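# Hang the ball-filled basket by its cord on the peg

## Task

Get the basket hanging from the stand's peg by its cord handle, with all three balls still inside it.

## Robot and tools

Robot: two seven-joint arms, left_arm and right_arm, each ending in a two-finger gripper whose fingers can fold. A grip made with the outer quarter of each pad, near the fingertip, squeezes as commanded. A grip closer to the palm lets the fingers wrap: narrow parts may slip or not be held, and wide ones may be squeezed harder than asked. Pressing fingertips straight into a surface folds them easily unless fully closed, and spoils the next grip.

Frame: all positions and poses are in the scene frame. Its origin is at table-top height, halfway between the two arms' nominal bases. +x points out over the table, +y toward left_arm's side, +z up. Arm names do not match image left and right. Positions are in metres and orientations are quaternions (w, x, y, z). The gripper's own +z runs along the fingers and its y axis is the closing direction. end_effector_position is the point between the closed pads. Fingertips extend about 33 mm past it at pad gaps up to 40 mm, and about 9 mm when fully open. Reported poses can be off by a few centimetres, more at long reach; a BASES line, if present, gives the true base places.

The row: every motion argument uses rows of 18 numbers, each in [-1, 1]. Both arms are always in the row, even if only one moves. Order: left dx, dy, dz, rx, ry, rz, left gripper position, force_limit, speed, then the same nine for the right arm. The six pose numbers are offsets, not poses. They count from that arm's Hand target at the start of the action or move, along scene axes, and 1.0 equals 0.6 m or 180 degrees. rx, ry, rz form one rotation vector, turning about the Hand target's position. A translation longer than 1.0 may be scaled down. Sending 0 for all six re-requests the current Hand target. The controller limits each step's commanded orientation to 32 degrees from the measured one. Large turns can swing the elbow.

Gripper numbers are absolute commands, not offsets. position: +1 is fully open (140 mm), about -0.8 brings the pads together, and -1 closes until blocked. force_limit sets the squeeze of a slow close: about 14 N at -1, 40 N at 0, 58 N at +1. speed sets the closing rate: about 30 mm/s at -1, 140 at 0, 250 at +1. Faster closes grip harder. Both force_limit and speed start at +1. To keep a gripper unchanged, resend its last three values, because 0 is itself a command. To tighten an existing grip, raise force_limit and nudge position from -1 to -0.98 or back. To loosen a grip, open it and close it again slowly.

Tools:
- execute_actions(actions, cameras): actions is a list of actions. Each action is a table of 1 to 15 rows, one row per 1/30 s step, and a short table repeats its last row for the rest of the 15 steps. Every row counts from the action's start pose. An empty list just reports state and images.
- move(target, speed, blend, blocking, cameras): drives each gripper in a straight line to the target. target is one row, or up to 15 rows, all offset from the same starting Hand targets. speed is in m/s, from 0.002 to 2, default 0.25; it is one value or one per target. Rotation is capped at twice that in rad/s and at 2.5 rad/s. blend is a corner-rounding distance in metres. blocking=false returns after about 0.5 s while the move continues. The first target's gripper numbers apply at the start; later targets' gripper numbers apply once everything is at rest there. Paths do not avoid obstacles or the other arm, and stop after 10 s. The result adds a move: line. It can end done (within 3 mm and 2 degrees), off_target, moving, held, or fault. limits=paced means a pose was clipped; limits=held means steps were withheld.
- wait(seconds): 0 to 10; arms hold their last command.
- stop(): brakes a running move; fingers continue.
- zoom_image(camera, region): region is [x0, y0, x1, y1] in pixels, at most 504x504. Cameras are cam_head_left, cam_head_right, cam_high, cam_low, cam_left_wrist and cam_right_wrist, each 672x504.
- clear_fault(arm): clears a reported torque or force fault on left_arm or right_arm.
- finished_scene(scene): ends the current scene, given its number. Call it only when the basket hangs steadily with the robot let go.

Results: end_effector_position and quaternion; Hand target, the base for the next offsets, which the gripper often falls short of; and Tool commands. object_status reads 0 moving, 1 blocked while opening, 2 blocked while closing (a grip), or 3 at the requested position or pads touching. It lags 0.2 to 1.7 s after contact. position_measured is in counts: 3 is open, about 75 is 100 mm, 139 is 60 mm, 200 is 20 mm, and 230 is closed. Results also give joint positions, velocities ('within noise' means still), joint torques, and external joint torques, where a push toward larger angles reads lower. Flange force is along the gripper's own axes and includes held weight. Step positions appear for execute_actions only. MOTOR HOT and fault lines may also appear.

Avoid: dropping the basket or balls, or anything leaving the table. Avoid releasing moving parts, fast collisions, and squeezing hard on something still resting on a surface. Keep outside force on an arm, including held weight, under 40 N. Contact torque limits are 35, 35, 32, 30, 12, 12 and 12 N m from waist to wrist roll. Keep joints inside their ranges; the elbow runs -3.077 to -0.117 and wrist pitch 0.440 to 4.622. Do not let the grippers collide, or one gripper close on the other's fingers. An arm blocked by an object keeps pushing until commanded back past its gripper. After a force fault with a held object pinning the arm, release before moving. Long holds with a stretched arm heat motors and can cause a 30 to 60 s brake stop. Loose objects may occasionally be nudged by outside pushes.

Each tool is called after "Request:" by a JSON object that holds its "api" and its "payload".

## Session

Request:
{"api": "execute_actions", "payload": {"actions": []}}

Scene clock: 0.00 s.
left_arm: end_effector_position=(+0.4773, +0.4353, +0.3098) position_measured=3 object_status=3 end_effector_quat_wxyz=(-0.019, +0.708, -0.695, -0.125) | right_arm: end_effector_position=(+0.6350, -0.2883, +0.2445) position_measured=3 object_status=3 end_effector_quat_wxyz=(+0.029, -0.321, +0.875, +0.361)
Joint positions: left_arm=[-0.094 -0.065 -0.024 -1.93 0.181 1.686 -0.181] | right_arm=[-0.111 0.345 -0.059 -1.699 0.692 1.663 0.526]
Joint velocities: within noise
Joint torques (N m): no reading
External joint torques (N m): no reading
Flange force (N): no reading
Hand target: left_arm +0.4773, +0.4353, +0.3098; -0.019, +0.708, -0.695, -0.125 | right_arm +0.6350, -0.2883, +0.2445; +0.029, -0.321, +0.875, +0.361
Tool commands: left_gripper/position=+1.0 left_gripper/force_limit=+1.0 left_gripper/speed=+1.0 right_gripper/position=+1.0 right_gripper/force_limit=+1.0 right_gripper/speed=+1.0

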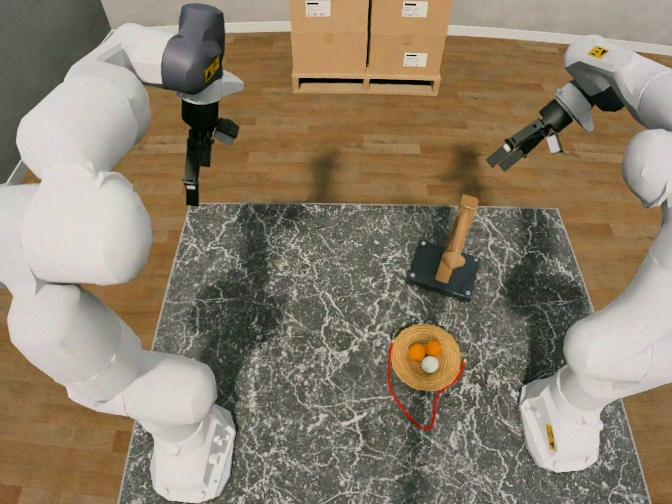

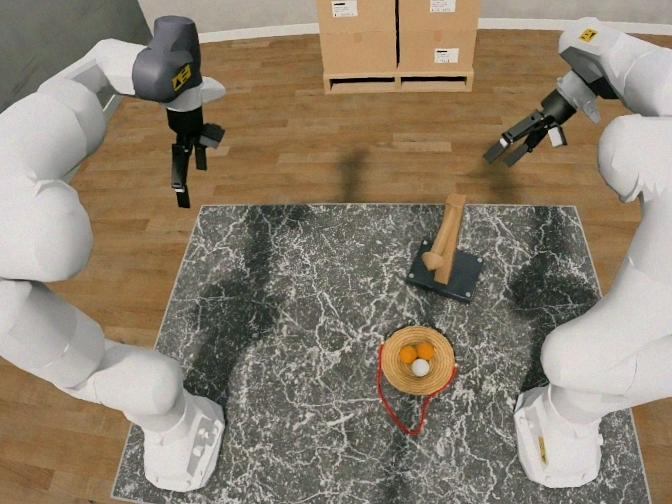

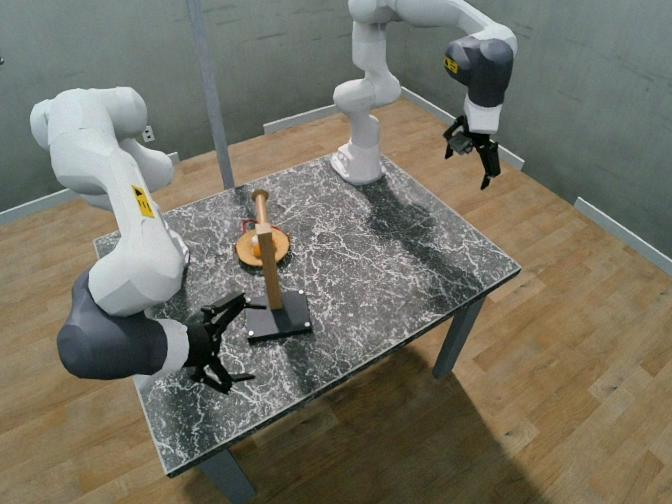

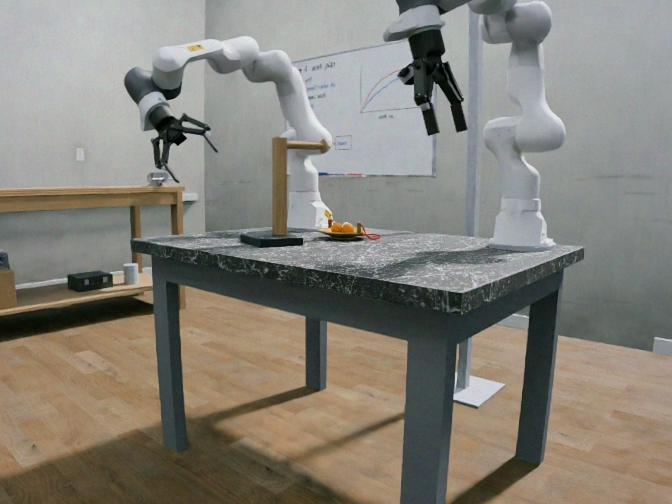

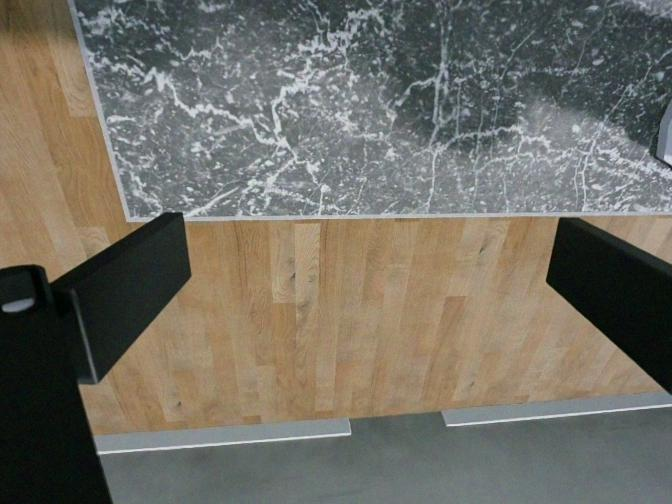

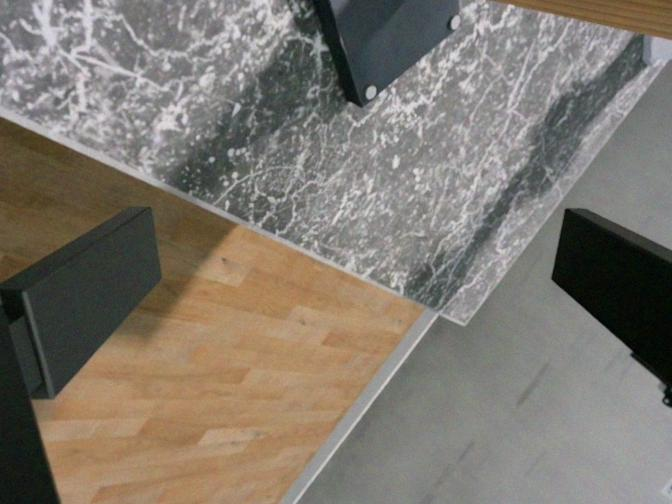

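Request:
{"api": "zoom_image", "payload": {"camera": "cam_head_left", "region": [340, 180, 540, 440]}}

Request:
{"api": "zoom_image", "payload": {"camera": "cam_head_right", "region": [340, 180, 540, 440]}}

Request:
{"api": "zoom_image", "payload": {"camera": "cam_high", "region": [200, 170, 340, 350]}}

Request:
{"api": "zoom_image", "payload": {"camera": "cam_low", "region": [220, 120, 420, 270]}}

Scaled by 1.938 from the camera's 672x504 image, which has a finer 960x720 frame.

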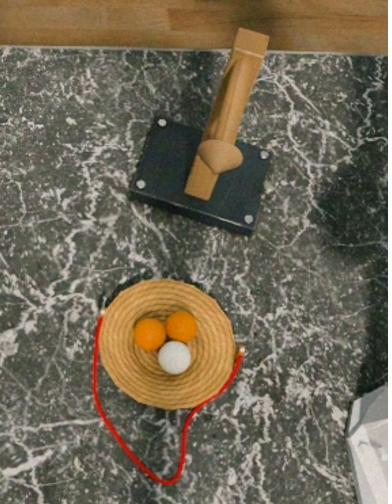

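Scaled by 1.938 from the camera's 672x504 image, which has a finer 960x720 frame.

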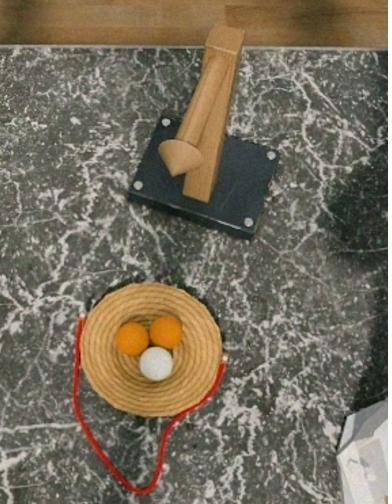

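Scaled by 2.800 from the camera's 672x504 image, which has a finer 960x720 frame.

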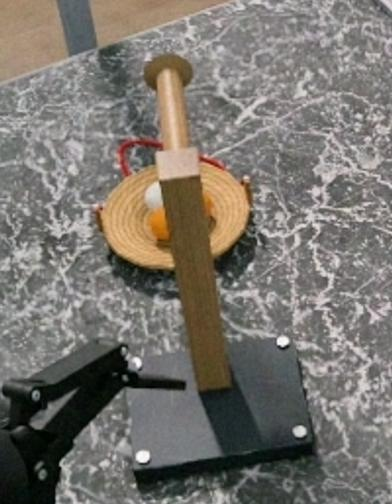

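Scaled by 2.520 from the camera's 672x504 image, which has a finer 960x720 frame.

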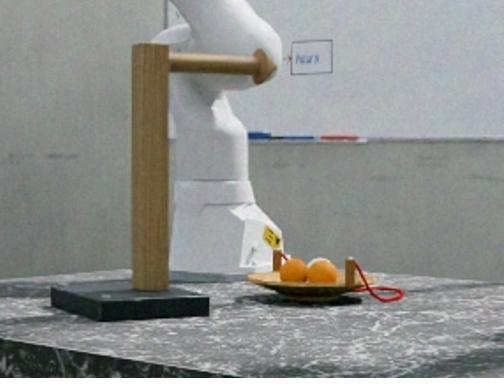

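Request:
{"api": "move", "payload": {"target": [[0,0,0,0,0,0,1,1,1,-0.058,-0.187,0.26,-0.03,-0.03,0.05,-0.35,-1,0],[0,0,0,0,0,0,1,1,1,-0.558,-0.12,0.26,-0.11,-0.095,0.158,-0.35,-1,0],[0,0,0,0,0,0,1,1,1,-0.858,0.2138,0.126,-0.1853,-0.1577,0.2632,-0.35,-1,0]], "speed": 0.3, "blend": [0.05,0.08,0]}}

Scene clock: 316.53 s.
left_arm: end_effector_position=(+0.4773, +0.4353, +0.3098) position_measured=3 object_status=3 end_effector_quat_wxyz=(-0.019, +0.708, -0.695, -0.125) | right_arm: end_effector_position=(+0.1213, -0.1607, +0.3199) position_measured=173 object_status=3 end_effector_quat_wxyz=(+0.000, +0.709, -0.705, +0.000)
Joint positions: left_arm=[-0.094 -0.065 -0.024 -1.93 0.181 1.686 -0.181] | right_arm=[0.129 -1.38 0.612 -2.582 0.624 1.302 0.476]
Joint velocities: left_arm=[within noise] | right_arm=[0 0 0 0.001 0 -0.001 0.006]
Joint torques (N m): left_arm=[-0.01 -32.03 0.36 24.47 1.12 2.06 0.02] | right_arm=[-0.74 12.79 -14.13 16.76 1.28 2.45 0.21]
External joint torques (N m): left_arm=[-0.09 -2.01 0.31 0.04 0.02 0.01 0.01] | right_arm=[-0.81 -0.48 0.97 -0.34 0.56 -0.07 0.21]
Flange force (N): left_arm=[-1.1 5.9 0.5] | right_arm=[-2.7 0.7 3.0]
Hand target: left_arm +0.4773, +0.4353, +0.3098; -0.019, +0.708, -0.695, -0.125 | right_arm +0.1202, -0.1600, +0.3201; +0.000, +0.707, -0.707, +0.000
Off the commanded pose: left_arm 0.000 m, 0 deg | right_arm 0.001 m, 0 deg.
move: done

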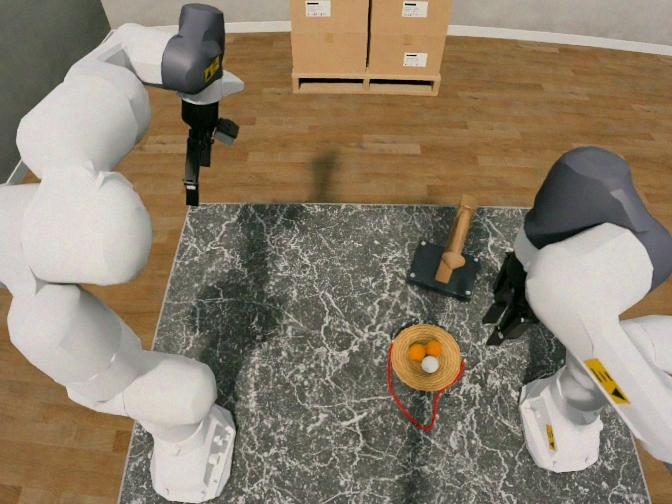

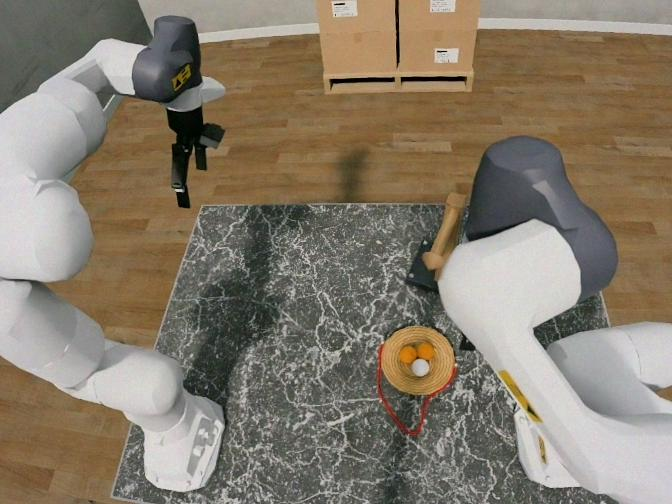

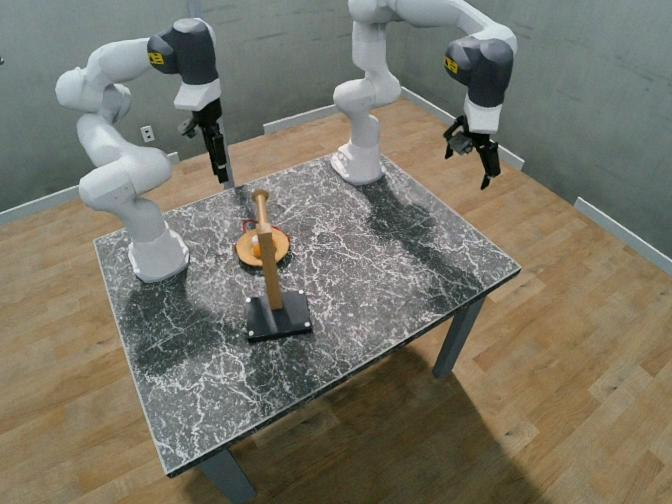

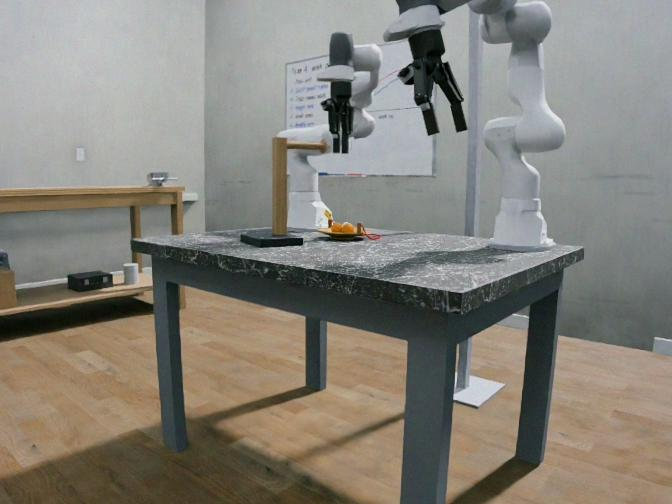

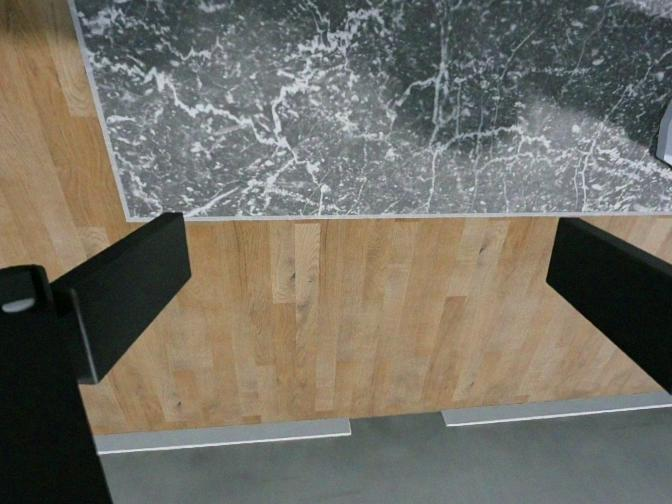

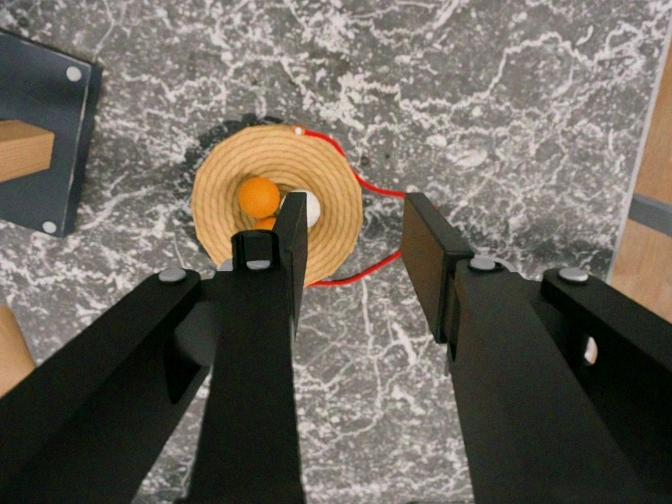

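Request:
{"api": "zoom_image", "payload": {"camera": "cam_right_wrist", "region": [170, 100, 520, 360]}}

Request:
{"api": "zoom_image", "payload": {"camera": "cam_head_left", "region": [360, 310, 500, 440]}}

Scaled by 1.440 from the camera's 672x504 image, which has a finer 960x720 frame.

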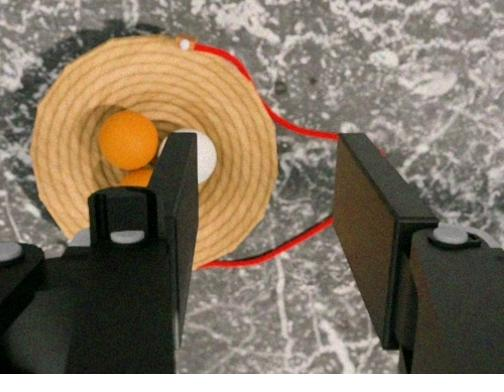

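Scaled by 3.600 from the camera's 672x504 image, which has a finer 960x720 frame.

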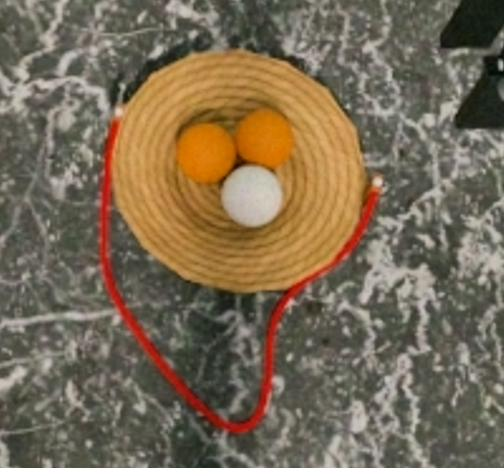

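Request:
{"api": "move", "payload": {"target": [0,0,0,0,0,0,1,1,1,-0.15,0.0667,-0.1333,0,0,0,-0.35,-1,0], "speed": 0.2, "cameras": ["cam_head_left","cam_head_right","cam_right_wrist","cam_low"]}}

Scene clock: 371.53 s.
left_arm: end_effector_position=(+0.4773, +0.4353, +0.3098) position_measured=3 object_status=3 end_effector_quat_wxyz=(-0.019, +0.708, -0.695, -0.125) | right_arm: end_effector_position=(+0.0309, -0.1199, +0.2408) position_measured=173 object_status=3 end_effector_quat_wxyz=(-0.001, +0.710, -0.705, +0.001)
Joint positions: left_arm=[-0.094 -0.065 -0.024 -1.93 0.181 1.686 -0.181] | right_arm=[0.279 -1.608 0.86 -2.678 0.928 1.241 0.67]
Joint velocities: left_arm=[within noise] | right_arm=[0 0 0.001 -0.001 0.001 0 0.007]
Joint torques (N m): left_arm=[0.01 -31.97 0.49 24.42 1.14 2.06 0.02] | right_arm=[-0.75 16.2 -17.85 10.77 1.27 2.41 0.14]
External joint torques (N m): left_arm=[-0.05 -2 0.47 0.02 0.05 0.01 0.01] | right_arm=[-0.79 -0.32 0.87 -0.71 0.56 -0.09 0.14]
Flange force (N): left_arm=[-1.3 6.0 0.6] | right_arm=[-1.9 -0.2 4.2]
Hand target: left_arm +0.4773, +0.4353, +0.3098; -0.019, +0.708, -0.695, -0.125 | right_arm +0.0302, -0.1200, +0.2401; +0.000, +0.707, -0.707, +0.000
Off the commanded pose: left_arm 0.000 m, 0 deg | right_arm 0.001 m, 0 deg.
move: done
Images, in order (width x height): cam_head_left 672x504, cam_head_right 672x504, cam_low 672x504, cam_right_wrist 672x504.

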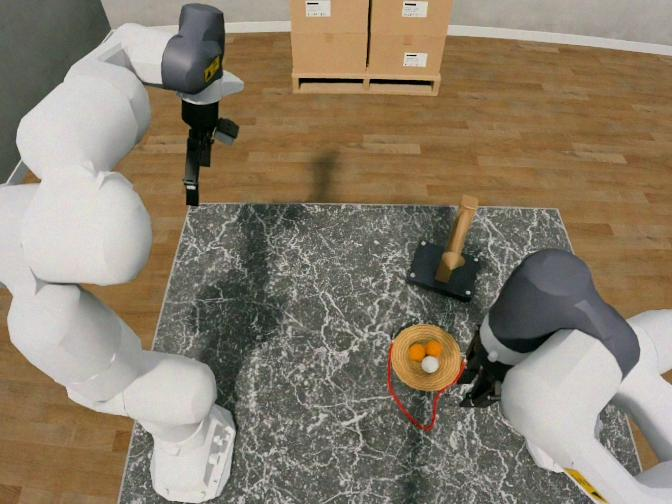

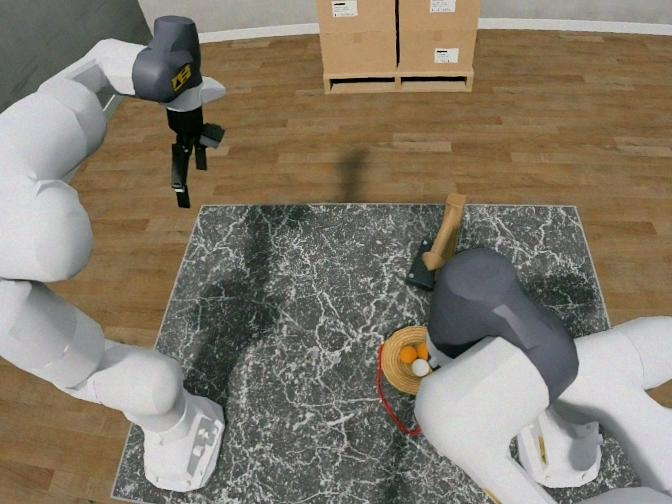

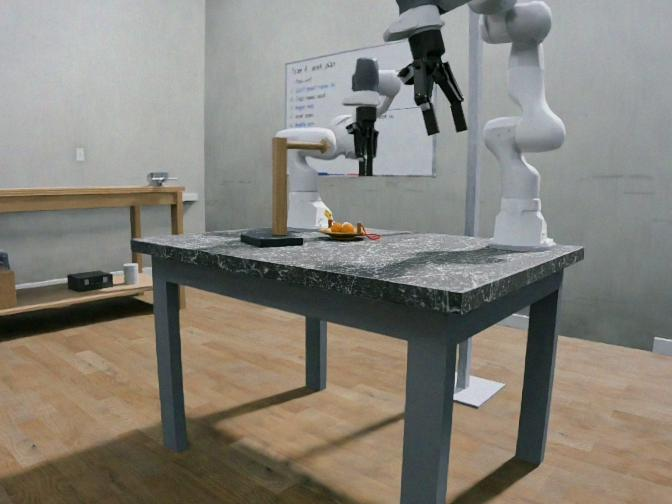

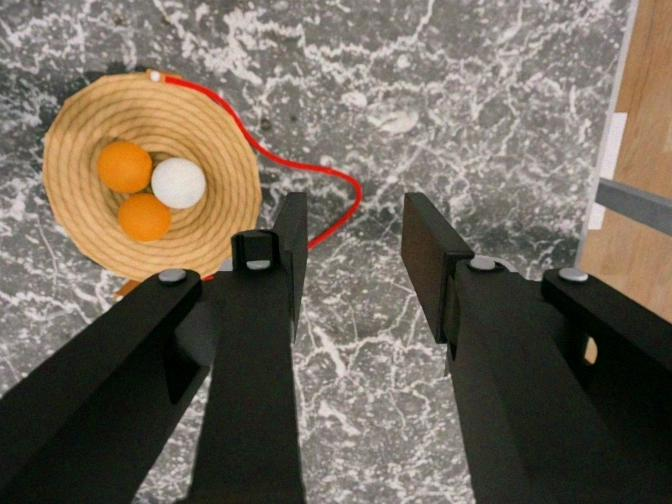

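Request:
{"api": "move", "payload": {"target": [0,0,0,0,0,0,1,1,1,0,0,-0.2,0,0,0,-0.35,-1,0], "speed": 0.2, "cameras": ["cam_head_left","cam_head_right","cam_right_wrist","cam_low"]}}

Request:
{"api": "zoom_image", "payload": {"camera": "cam_right_wrist", "region": [220, 50, 520, 360]}}

Scene clock: 413.20 s.
left_arm: end_effector_position=(+0.4773, +0.4353, +0.3098) position_measured=3 object_status=3 end_effector_quat_wxyz=(-0.019, +0.708, -0.695, -0.125) | right_arm: end_effector_position=(+0.0296, -0.1210, +0.1202) position_measured=173 object_status=3 end_effector_quat_wxyz=(+0.002, +0.709, -0.705, +0.001)
Joint positions: left_arm=[-0.094 -0.065 -0.024 -1.93 0.181 1.686 -0.181] | right_arm=[0.422 -1.731 1.223 -2.879 1.273 1.323 0.701]
Joint velocities: within noise
Joint torques (N m): left_arm=[-0.02 -32.01 0.46 24.49 1.12 2.06 -0.02] | right_arm=[-0.4 13.59 -18.23 4.78 1.3 2.88 0.2]
External joint torques (N m): left_arm=[-0.14 -1.93 0.37 0.02 0.02 0 -0.03] | right_arm=[-0.39 -0.46 0.7 -0.38 0.58 0.4 0.2]
Flange force (N): left_arm=[-1.1 5.8 0.6] | right_arm=[-1.1 -0.2 5.1]
Hand target: left_arm +0.4773, +0.4353, +0.3098; -0.019, +0.708, -0.695, -0.125 | right_arm +0.0302, -0.1200, +0.1201; +0.000, +0.707, -0.707, +0.000
Off the commanded pose: left_arm 0.000 m, 0 deg | right_arm 0.001 m, 0 deg.
move: done
Images, in order (width x height): cam_head_left 672x504, cam_head_right 672x504, cam_low 672x504, cam_right_wrist 672x504.

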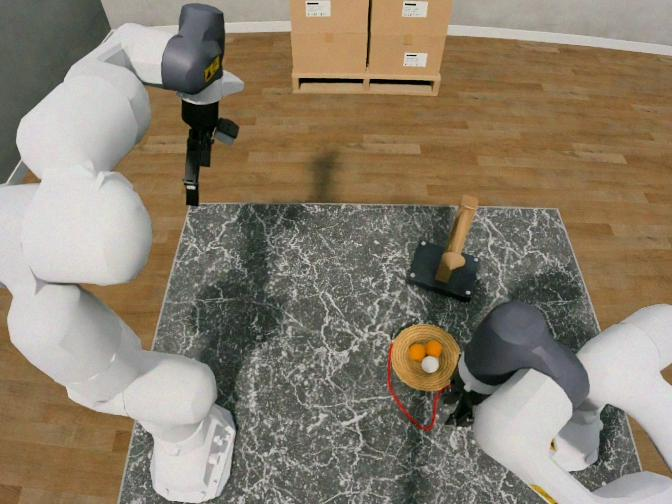

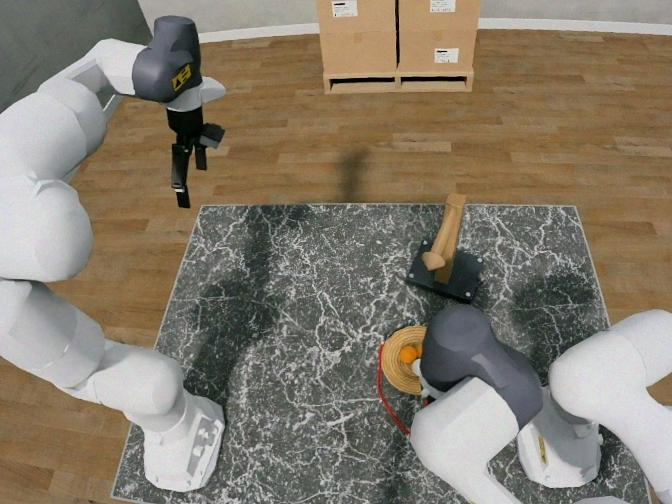

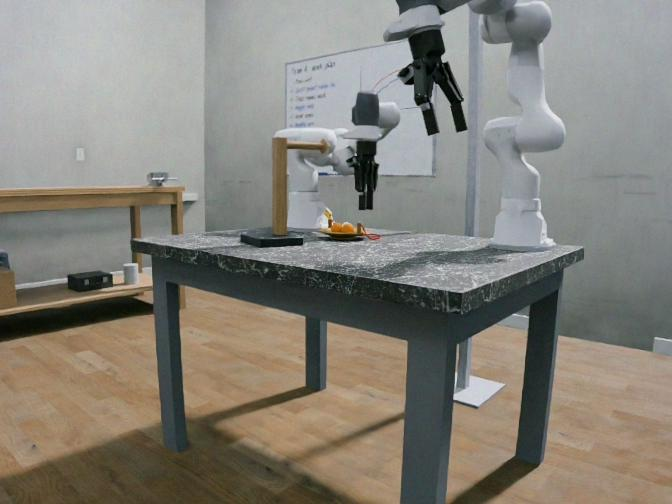

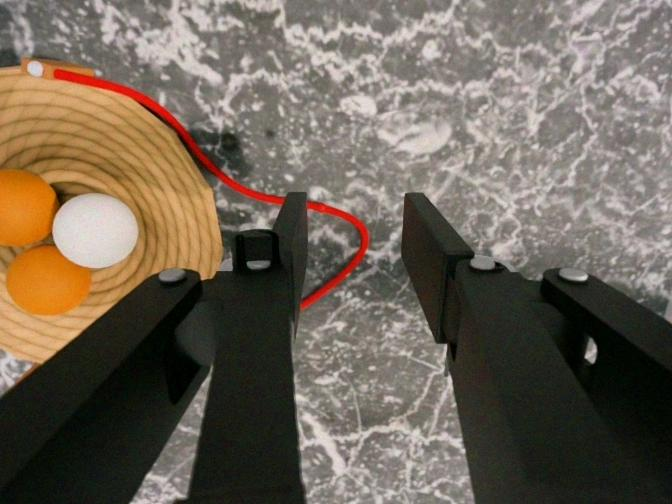

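Scaled by 1.626 from the camera's 672x504 image, which has a finer 960x720 frame.

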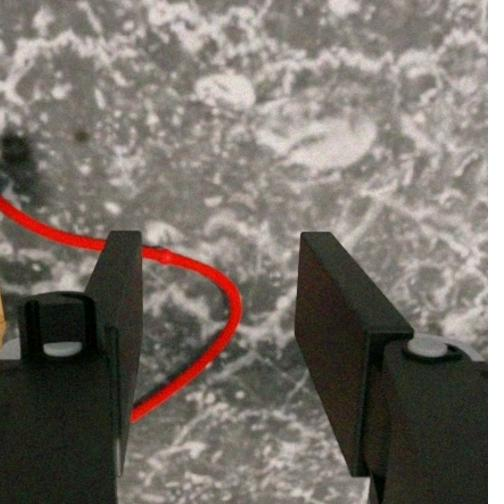

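Request:
{"api": "move", "payload": {"target": [0,0,0,0,0,0,1,1,1,-0.0103,0.075,-0.02,0,0,-0.064,-0.35,-1,0], "speed": 0.15, "cameras": ["cam_head_left","cam_head_right","cam_right_wrist"]}}

Request:
{"api": "zoom_image", "payload": {"camera": "cam_right_wrist", "region": [220, 80, 520, 390]}}

Scene clock: 534.07 s.
left_arm: end_effector_position=(+0.4773, +0.4353, +0.3098) position_measured=3 object_status=3 end_effector_quat_wxyz=(-0.019, +0.708, -0.695, -0.125) | right_arm: end_effector_position=(+0.0247, -0.0758, +0.1083) position_measured=173 object_status=3 end_effector_quat_wxyz=(+0.000, -0.634, +0.773, +0.000)
Joint positions: left_arm=[-0.094 -0.065 -0.024 -1.93 0.181 1.686 -0.181] | right_arm=[0.298 -1.728 1.3 -2.762 1.376 1.324 0.903]
Joint velocities: left_arm=[within noise] | right_arm=[0 0.001 0.001 0 0 0 0.006]
Joint torques (N m): left_arm=[0.02 -32.02 0.42 24.44 1.14 2.06 0] | right_arm=[-0.37 15.6 -20.87 3.27 1.25 2.68 0.08]
External joint torques (N m): left_arm=[0.04 -1.87 0.48 -0.06 0.04 0 -0.01] | right_arm=[-0.36 0.05 0.78 0.46 0.53 0.21 0.08]
Flange force (N): left_arm=[-1.3 5.8 0.8] | right_arm=[-3.5 0.2 3.6]
Hand target: left_arm +0.4773, +0.4353, +0.3098; -0.019, +0.708, -0.695, -0.125 | right_arm +0.0241, -0.0750, +0.1081; +0.000, -0.633, +0.775, +0.000
Off the commanded pose: left_arm 0.000 m, 0 deg | right_arm 0.001 m, 0 deg.
move: done
Images, in order (width x height): cam_head_left 672x504, cam_head_right 672x504, cam_right_wrist 672x504.

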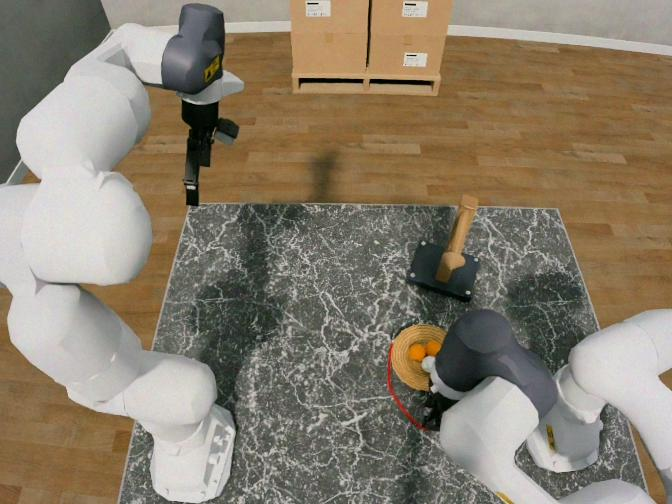

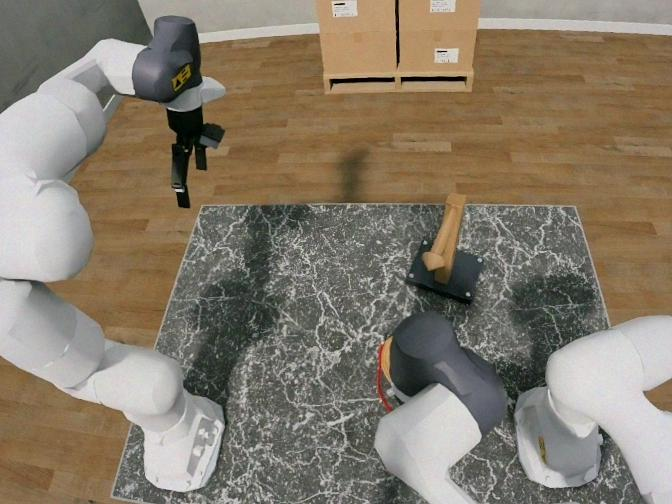

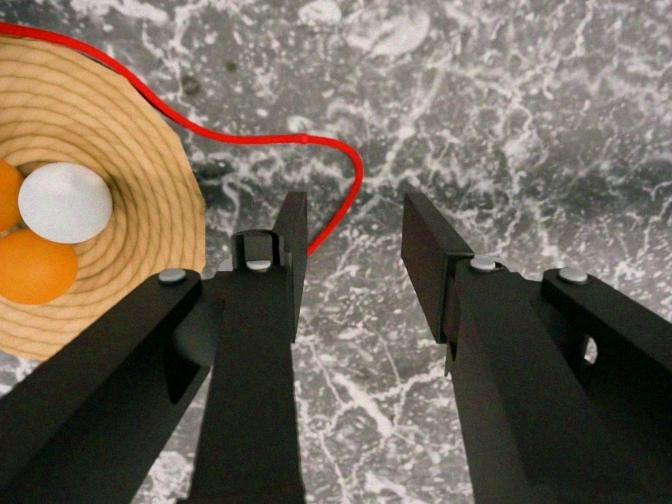

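Scaled by 1.626 from the camera's 672x504 image, which has a finer 960x720 frame.

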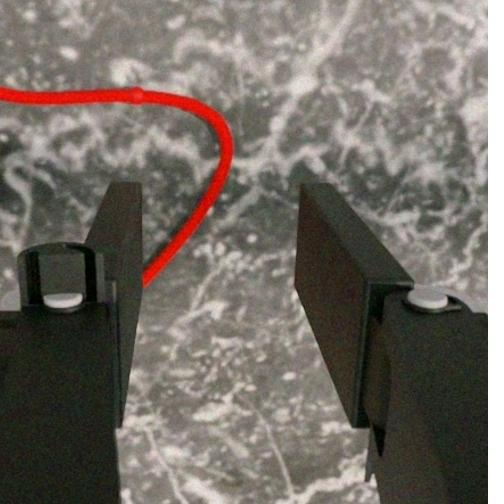

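Request:
{"api": "move", "payload": {"target": [0,0,0,0,0,0,1,1,1,-0.0645,0.0133,-0.0885,0,0,0,-1,-1,-1], "speed": 0.1, "cameras": ["cam_right_wrist","cam_low"]}}

Request:
{"api": "zoom_image", "payload": {"camera": "cam_low", "region": [290, 130, 430, 270]}}

Scene clock: 574.90 s.
left_arm: end_effector_position=(+0.4773, +0.4353, +0.3098) position_measured=3 object_status=3 end_effector_quat_wxyz=(-0.019, +0.708, -0.695, -0.125) | right_arm: end_effector_position=(-0.0145, -0.0683, +0.0550) position_measured=230 object_status=3 end_effector_quat_wxyz=(-0.002, -0.634, +0.773, -0.001)
Joint positions: left_arm=[-0.094 -0.065 -0.024 -1.93 0.181 1.686 -0.181] | right_arm=[0.415 -1.753 1.482 -2.757 1.557 1.364 1.035]
Joint velocities: left_arm=[within noise] | right_arm=[-0.002 -0.001 0 -0.001 0 0 0.007]
Joint torques (N m): left_arm=[-0.01 -32.06 0.44 24.43 1.13 2.07 -0.02] | right_arm=[-0.04 14.64 -21.6 -0.8 1.32 2.9 0.16]
External joint torques (N m): left_arm=[0.02 -2.07 0.5 0.04 0.04 0.02 -0.03] | right_arm=[0.01 -0.38 0.75 0.27 0.58 0.45 0.16]
Flange force (N): left_arm=[-1.4 6.1 0.7] | right_arm=[-0.7 0.8 4.8]
Hand target: left_arm +0.4773, +0.4353, +0.3098; -0.019, +0.708, -0.695, -0.125 | right_arm -0.0146, -0.0670, +0.0550; +0.000, -0.633, +0.775, +0.000
Off the commanded pose: left_arm 0.000 m, 0 deg | right_arm 0.001 m, 0 deg.
move: done
Images, in order (width x height): cam_low 672x504, cam_right_wrist 672x504.

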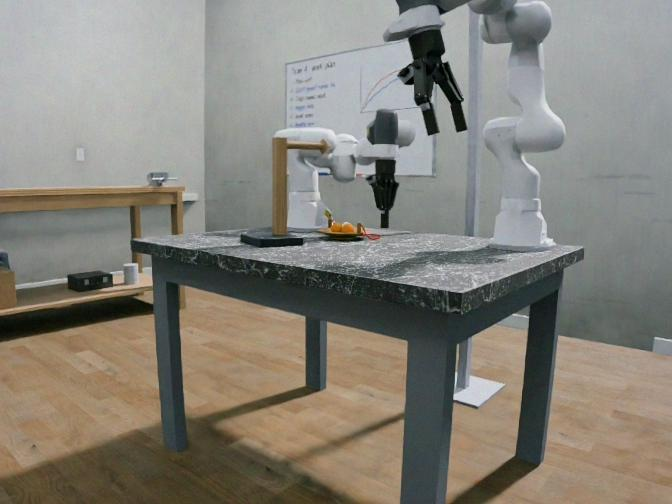

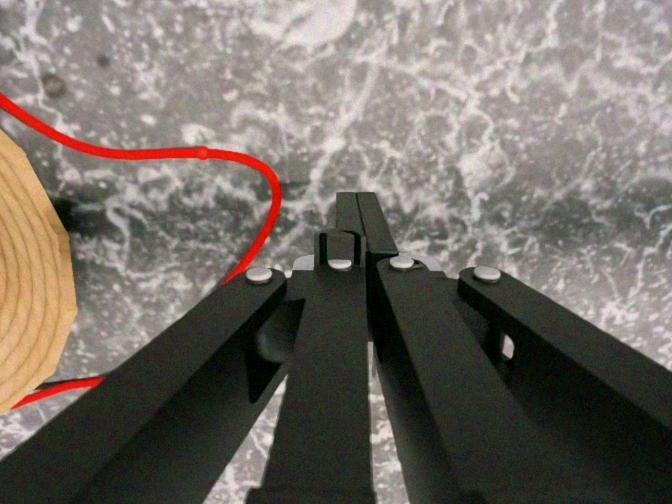

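Scaled by 3.600 from the camera's 672x504 image, which has a finer 960x720 frame.

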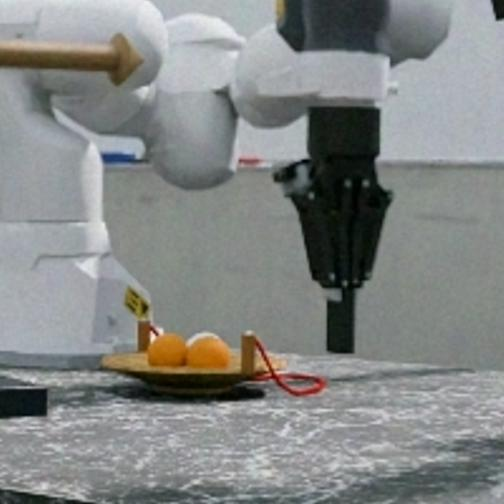

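Request:
{"api": "move", "payload": {"target": [0,0,0,0,0,0,1,1,1,0,0,-0.025,0,0,0,-1,-1,-1], "speed": 0.05, "cameras": []}}

Request:
{"api": "execute_actions", "payload": {"actions": [[[0,0,0,0,0,0,1,1,1,0,0,-0.0033,0,0,0,-1,-1,-1]],[[0,0,0,0,0,0,1,1,1,0,0,-0.0033,0,0,0,-1,-1,-1]]], "cameras": []}}

Scene clock: 584.67 s.
left_arm: end_effector_position=(+0.4773, +0.4353, +0.3098) position_measured=3 object_status=3 end_effector_quat_wxyz=(-0.019, +0.708, -0.695, -0.125) | right_arm: end_effector_position=(-0.0152, -0.0681, +0.0399) position_measured=230 object_status=3 end_effector_quat_wxyz=(-0.002, -0.634, +0.773, -0.001)
Joint positions: left_arm=[-0.094 -0.065 -0.024 -1.93 0.181 1.686 -0.181] | right_arm=[0.427 -1.755 1.532 -2.76 1.603 1.38 1.043]
Joint velocities: left_arm=[within noise] | right_arm=[0.001 -0.001 0.001 -0.001 0.003 0.003 0.003]
Joint torques (N m): left_arm=[0.01 -31.96 0.43 24.4 1.13 2.06 -0.02] | right_arm=[-0.01 14.48 -21.67 -2.14 1.29 2.9 0.2]
External joint torques (N m): left_arm=[0 -1.98 0.45 0.01 0.04 0.01 -0.03] | right_arm=[-0.05 -0.36 0.66 -0.13 0.54 0.47 0.2]
Flange force (N): left_arm=[-1.3 5.9 0.7] | right_arm=[0.4 0.3 4.6]
Hand target: left_arm +0.4773, +0.4353, +0.3098; -0.019, +0.708, -0.695, -0.125 | right_arm -0.0146, -0.0670, +0.0400; +0.000, -0.633, +0.775, +0.000
Off the commanded pose: left_arm 0.000 m, 0 deg | right_arm 0.001 m, 0 deg.
move: done
No camera images: "cameras" was empty.

Scene clock: 585.87 s.
left_arm: end_effector_position=(+0.4773, +0.4353, +0.3098) position_measured=3 object_status=3 end_effector_quat_wxyz=(-0.019, +0.708, -0.695, -0.125) | right_arm: end_effector_position=(-0.0152, -0.0680, +0.0359) position_measured=230 object_status=3 end_effector_quat_wxyz=(-0.002, -0.634, +0.773, -0.001)
Joint positions: left_arm=[-0.094 -0.065 -0.024 -1.93 0.181 1.686 -0.181] | right_arm=[0.43 -1.756 1.546 -2.761 1.616 1.385 1.046]
Joint velocities: within noise
Joint torques (N m): left_arm=[0.04 -32.01 0.41 24.4 1.13 2.06 0] | right_arm=[-0.09 14.35 -21.62 -2.35 1.32 2.92 0.16]
External joint torques (N m): left_arm=[0.01 -2.03 0.42 0 0.04 0.01 -0.01] | right_arm=[-0.07 -0.36 0.74 -0.04 0.57 0.47 0.16]
External joint torques at the end of the 1st action: left_arm=[-0.1 -1.91 0.35 -0.02 0.03 0.01 -0.02] | right_arm=[-0.18 -0.37 0.89 -0.18 0.59 0.47 0.22]
Flange force (N): left_arm=[-1.3 6.1 0.7] | right_arm=[0.1 0.2 4.9]
Flange force at the end of the 1st action (N): left_arm=[-1.1 5.8 0.7] | right_arm=[0.1 0.1 5.4]
Hand target: left_arm +0.4773, +0.4353, +0.3098; -0.019, +0.708, -0.695, -0.125 | right_arm -0.0146, -0.0670, +0.0361; +0.000, -0.633, +0.775, +0.000
Off the commanded pose: left_arm 0.000 m, 0 deg | right_arm 0.001 m, 0 deg.
Step readings (end_effector_position of left_arm | right_arm; steps 1 to 15: 1st action; 16 to 30: 2nd action):
0: (+0.4773, +0.4353, +0.3098) | (-0.0152, -0.0681, +0.0399)
1: (+0.4773, +0.4353, +0.3098) | (-0.0153, -0.0681, +0.0398)
2: (+0.4773, +0.4353, +0.3098) | (-0.0152, -0.0681, +0.0392)
4: (+0.4773, +0.4353, +0.3098) | (-0.0152, -0.0684, +0.0384)
8: (+0.4773, +0.4353, +0.3098) | (-0.0152, -0.0683, +0.0380)
15: (+0.4773, +0.4353, +0.3098) | (-0.0152, -0.0680, +0.0379)
16: (+0.4773, +0.4353, +0.3098) | (-0.0152, -0.0680, +0.0378)
17: (+0.4773, +0.4353, +0.3098) | (-0.0152, -0.0681, +0.0373)
19: (+0.4773, +0.4353, +0.3098) | (-0.0152, -0.0683, +0.0364)
23: (+0.4773, +0.4353, +0.3098) | (-0.0152, -0.0682, +0.0360)
30: (+0.4773, +0.4353, +0.3098) | (-0.0152, -0.0680, +0.0359)
No camera images: "cameras" was empty.

Request:
{"api": "execute_actions", "payload": {"actions": [[[0,0,0,0,0,0,1,1,1,0,0,-0.0025,0,0,0,-1,-1,-1]],[[0,0,0,0,0,0,1,1,1,0,0,-0.0025,0,0,0,-1,-1,-1]]], "cameras": []}}

Scene clock: 591.90 s.
left_arm: end_effector_position=(+0.4773, +0.4353, +0.3098) position_measured=3 object_status=3 end_effector_quat_wxyz=(-0.019, +0.708, -0.695, -0.125) | right_arm: end_effector_position=(-0.0152, -0.0680, +0.0329) position_measured=230 object_status=3 end_effector_quat_wxyz=(-0.002, -0.634, +0.773, -0.001)
Joint positions: left_arm=[-0.094 -0.065 -0.024 -1.93 0.181 1.686 -0.181] | right_arm=[0.432 -1.757 1.556 -2.761 1.626 1.388 1.047]
Joint velocities: within noise
Joint torques (N m): left_arm=[0 -31.98 0.5 24.43 1.14 2.06 -0.01] | right_arm=[-0.03 14.29 -21.63 -2.48 1.32 2.93 0.18]
External joint torques (N m): left_arm=[0 -1.87 0.53 -0.05 0.05 0 -0.02] | right_arm=[-0.07 -0.37 0.72 -0.07 0.56 0.48 0.18]
External joint torques at the end of the 1st action: left_arm=[-0.05 -1.95 0.45 0.06 0.04 0.02 -0.01] | right_arm=[-0.14 -0.33 0.72 -0.05 0.56 0.47 0.16]
Flange force (N): left_arm=[-1.3 5.8 0.8] | right_arm=[0.2 0.2 4.8]
Flange force at the end of the 1st action (N): left_arm=[-1.3 5.7 0.5] | right_arm=[-0.1 0.1 4.7]
Hand target: left_arm +0.4773, +0.4353, +0.3098; -0.019, +0.708, -0.695, -0.125 | right_arm -0.0146, -0.0670, +0.0331; +0.000, -0.633, +0.775, +0.000
Off the commanded pose: left_arm 0.000 m, 0 deg | right_arm 0.001 m, 0 deg.
Step readings (end_effector_position of left_arm | right_arm; steps 1 to 15: 1st action; 16 to 30: 2nd action):
0: (+0.4773, +0.4353, +0.3098) | (-0.0151, -0.0679, +0.0360)
1: (+0.4773, +0.4353, +0.3098) | (-0.0151, -0.0679, +0.0359)
2: (+0.4773, +0.4353, +0.3098) | (-0.0151, -0.0680, +0.0355)
4: (+0.4773, +0.4353, +0.3098) | (-0.0151, -0.0682, +0.0348)
8: (+0.4773, +0.4353, +0.3098) | (-0.0152, -0.0682, +0.0345)
15: (+0.4773, +0.4353, +0.3098) | (-0.0152, -0.0680, +0.0344)
16: (+0.4773, +0.4353, +0.3098) | (-0.0152, -0.0680, +0.0344)
17: (+0.4773, +0.4353, +0.3098) | (-0.0152, -0.0681, +0.0339)
19: (+0.4773, +0.4353, +0.3098) | (-0.0152, -0.0682, +0.0333)
23: (+0.4773, +0.4353, +0.3098) | (-0.0152, -0.0682, +0.0330)
30: (+0.4773, +0.4353, +0.3098) | (-0.0152, -0.0680, +0.0329)
No camera images: "cameras" was empty.

Request:
{"api": "execute_actions", "payload": {"actions": [[[0,0,0,0,0,0,1,1,1,0,0,-0.0025,0,0,0,-1,-1,-1]],[[0,0,0,0,0,0,1,1,1,0,0,-0.0025,0,0,0,-1,-1,-1]]], "cameras": ["cam_low","cam_right_wrist"]}}

Request:
{"api": "zoom_image", "payload": {"camera": "cam_low", "region": [360, 190, 420, 250]}}

Scene clock: 599.93 s.
left_arm: end_effector_position=(+0.4773, +0.4353, +0.3098) position_measured=3 object_status=3 end_effector_quat_wxyz=(-0.019, +0.708, -0.695, -0.125) | right_arm: end_effector_position=(-0.0152, -0.0680, +0.0299) position_measured=230 object_status=3 end_effector_quat_wxyz=(-0.002, -0.634, +0.773, -0.001)
Joint positions: left_arm=[-0.094 -0.065 -0.024 -1.93 0.181 1.686 -0.181] | right_arm=[0.435 -1.757 1.566 -2.762 1.635 1.392 1.049]
Joint velocities: within noise
Joint torques (N m): left_arm=[-0.02 -31.97 0.44 24.46 1.13 2.06 -0.01] | right_arm=[-0.01 14.35 -21.6 -2.76 1.33 2.94 0.15]
External joint torques (N m): left_arm=[-0.02 -1.95 0.47 0.04 0.04 0.01 -0.02] | right_arm=[-0.02 -0.27 0.69 -0.1 0.58 0.49 0.15]
External joint torques at the end of the 1st action: left_arm=[0.14 -2.01 0.52 0.04 0.04 0.02 -0.02] | right_arm=[-0.07 -0.32 0.7 -0.05 0.56 0.47 0.13]
Flange force (N): left_arm=[-1.3 5.7 0.6] | right_arm=[0.5 0.2 4.8]
Flange force at the end of the 1st action (N): left_arm=[-1.5 5.9 0.7] | right_arm=[0.1 0.1 4.7]
Hand target: left_arm +0.4773, +0.4353, +0.3098; -0.019, +0.708, -0.695, -0.125 | right_arm -0.0146, -0.0670, +0.0301; +0.000, -0.633, +0.775, +0.000
Off the commanded pose: left_arm 0.000 m, 0 deg | right_arm 0.001 m, 0 deg.
Step readings (end_effector_position of left_arm | right_arm; steps 1 to 15: 1st action; 16 to 30: 2nd action):
0: (+0.4773, +0.4353, +0.3098) | (-0.0151, -0.0679, +0.0330)
1: (+0.4773, +0.4353, +0.3098) | (-0.0151, -0.0679, +0.0329)
2: (+0.4773, +0.4353, +0.3098) | (-0.0151, -0.0680, +0.0325)
4: (+0.4773, +0.4353, +0.3098) | (-0.0151, -0.0682, +0.0318)
8: (+0.4773, +0.4353, +0.3098) | (-0.0151, -0.0682, +0.0315)
15: (+0.4773, +0.4353, +0.3098) | (-0.0152, -0.0680, +0.0314)
16: (+0.4773, +0.4353, +0.3098) | (-0.0152, -0.0680, +0.0314)
17: (+0.4773, +0.4353, +0.3098) | (-0.0152, -0.0681, +0.0309)
19: (+0.4773, +0.4353, +0.3098) | (-0.0152, -0.0682, +0.0303)
23: (+0.4773, +0.4353, +0.3098) | (-0.0152, -0.0682, +0.0300)
30: (+0.4773, +0.4353, +0.3098) | (-0.0152, -0.0680, +0.0299)
Images, in order (width x height): cam_low 672x504, cam_right_wrist 672x504.

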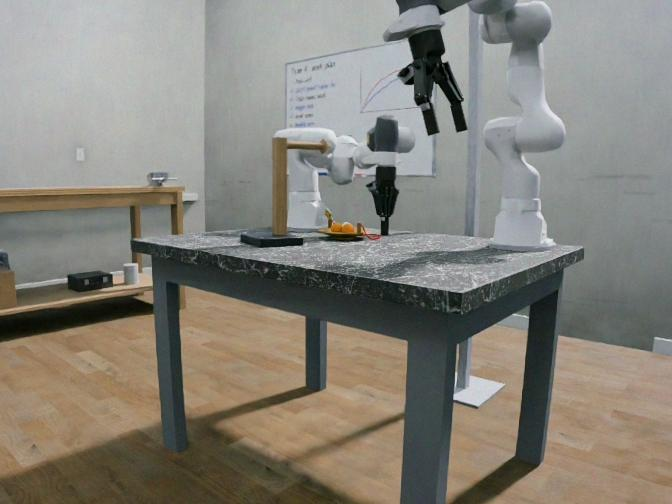

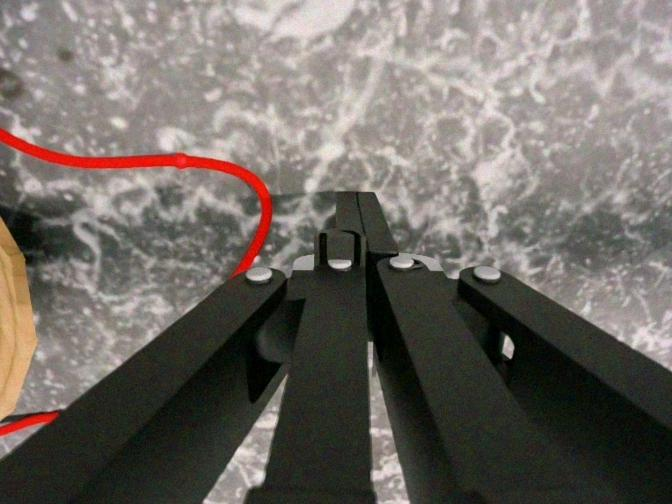

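Scaled by 8.400 from the camera's 672x504 image, which has a finer 960x720 frame.

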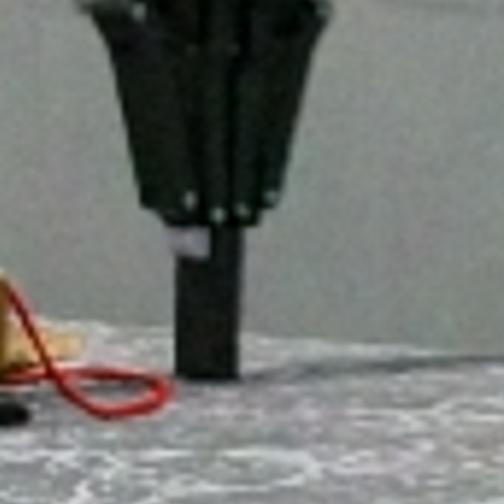

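Request:
{"api": "execute_actions", "payload": {"actions": [[[0,0,0,0,0,0,1,1,1,0,0,-0.002,0,0,0,-1,-1,-1]],[[0,0,0,0,0,0,1,1,1,0,0,-0.002,0,0,0,-1,-1,-1]]], "cameras": []}}

Scene clock: 609.43 s.
left_arm: end_effector_position=(+0.4773, +0.4353, +0.3098) position_measured=3 object_status=3 end_effector_quat_wxyz=(-0.019, +0.708, -0.695, -0.125) | right_arm: end_effector_position=(-0.0151, -0.0680, +0.0294) position_measured=230 object_status=3 end_effector_quat_wxyz=(-0.002, -0.634, +0.774, +0.000)
Joint positions: left_arm=[-0.094 -0.065 -0.024 -1.93 0.181 1.686 -0.181] | right_arm=[0.437 -1.757 1.569 -2.764 1.639 1.394 1.05]
Joint velocities: within noise
Joint torques (N m): left_arm=[0 -32.07 0.46 24.43 1.14 2.09 -0.02] | right_arm=[-0.62 14.59 -18.27 -1.58 2.35 3.1 0.12]
External joint torques (N m): left_arm=[-0.04 -2.12 0.45 0.03 0.05 0.03 -0.03] | right_arm=[-0.5 0.06 3.97 1.23 1.61 0.64 0.12]
External joint torques at the end of the 1st action: left_arm=[0 -1.84 0.49 -0.07 0.03 0.02 0] | right_arm=[-0.29 -0.11 1.95 0.41 0.98 0.54 0.12]
Flange force (N): left_arm=[-1.3 6.3 0.7] | right_arm=[-4.1 0.5 18.8]
Flange force at the end of the 1st action (N): left_arm=[-1.3 5.8 0.9] | right_arm=[-1.6 0.1 10.2]
Hand target: left_arm +0.4773, +0.4353, +0.3098; -0.019, +0.708, -0.695, -0.125 | right_arm -0.0146, -0.0670, +0.0277; +0.000, -0.633, +0.775, +0.000
Off the commanded pose: left_arm 0.000 m, 0 deg | right_arm 0.002 m, 0 deg.
Step readings (end_effector_position of left_arm | right_arm; steps 1 to 15: 1st action; 16 to 30: 2nd action):
0: (+0.4773, +0.4353, +0.3098) | (-0.0151, -0.0679, +0.0300)
1: (+0.4773, +0.4353, +0.3098) | (-0.0151, -0.0679, +0.0299)
2: (+0.4773, +0.4353, +0.3098) | (-0.0151, -0.0680, +0.0296)
4: (+0.4773, +0.4353, +0.3098) | (-0.0151, -0.0680, +0.0295)
8: (+0.4773, +0.4353, +0.3098) | (-0.0151, -0.0680, +0.0295)
15: (+0.4773, +0.4353, +0.3098) | (-0.0151, -0.0680, +0.0295)
16: (+0.4773, +0.4353, +0.3098) | (-0.0151, -0.0680, +0.0294)
17: (+0.4773, +0.4353, +0.3098) | (-0.0151, -0.0680, +0.0294)
19: (+0.4773, +0.4353, +0.3098) | (-0.0151, -0.0680, +0.0294)
23: (+0.4773, +0.4353, +0.3098) | (-0.0151, -0.0680, +0.0294)
30: (+0.4773, +0.4353, +0.3098) | (-0.0151, -0.0680, +0.0294)
No camera images: "cameras" was empty.


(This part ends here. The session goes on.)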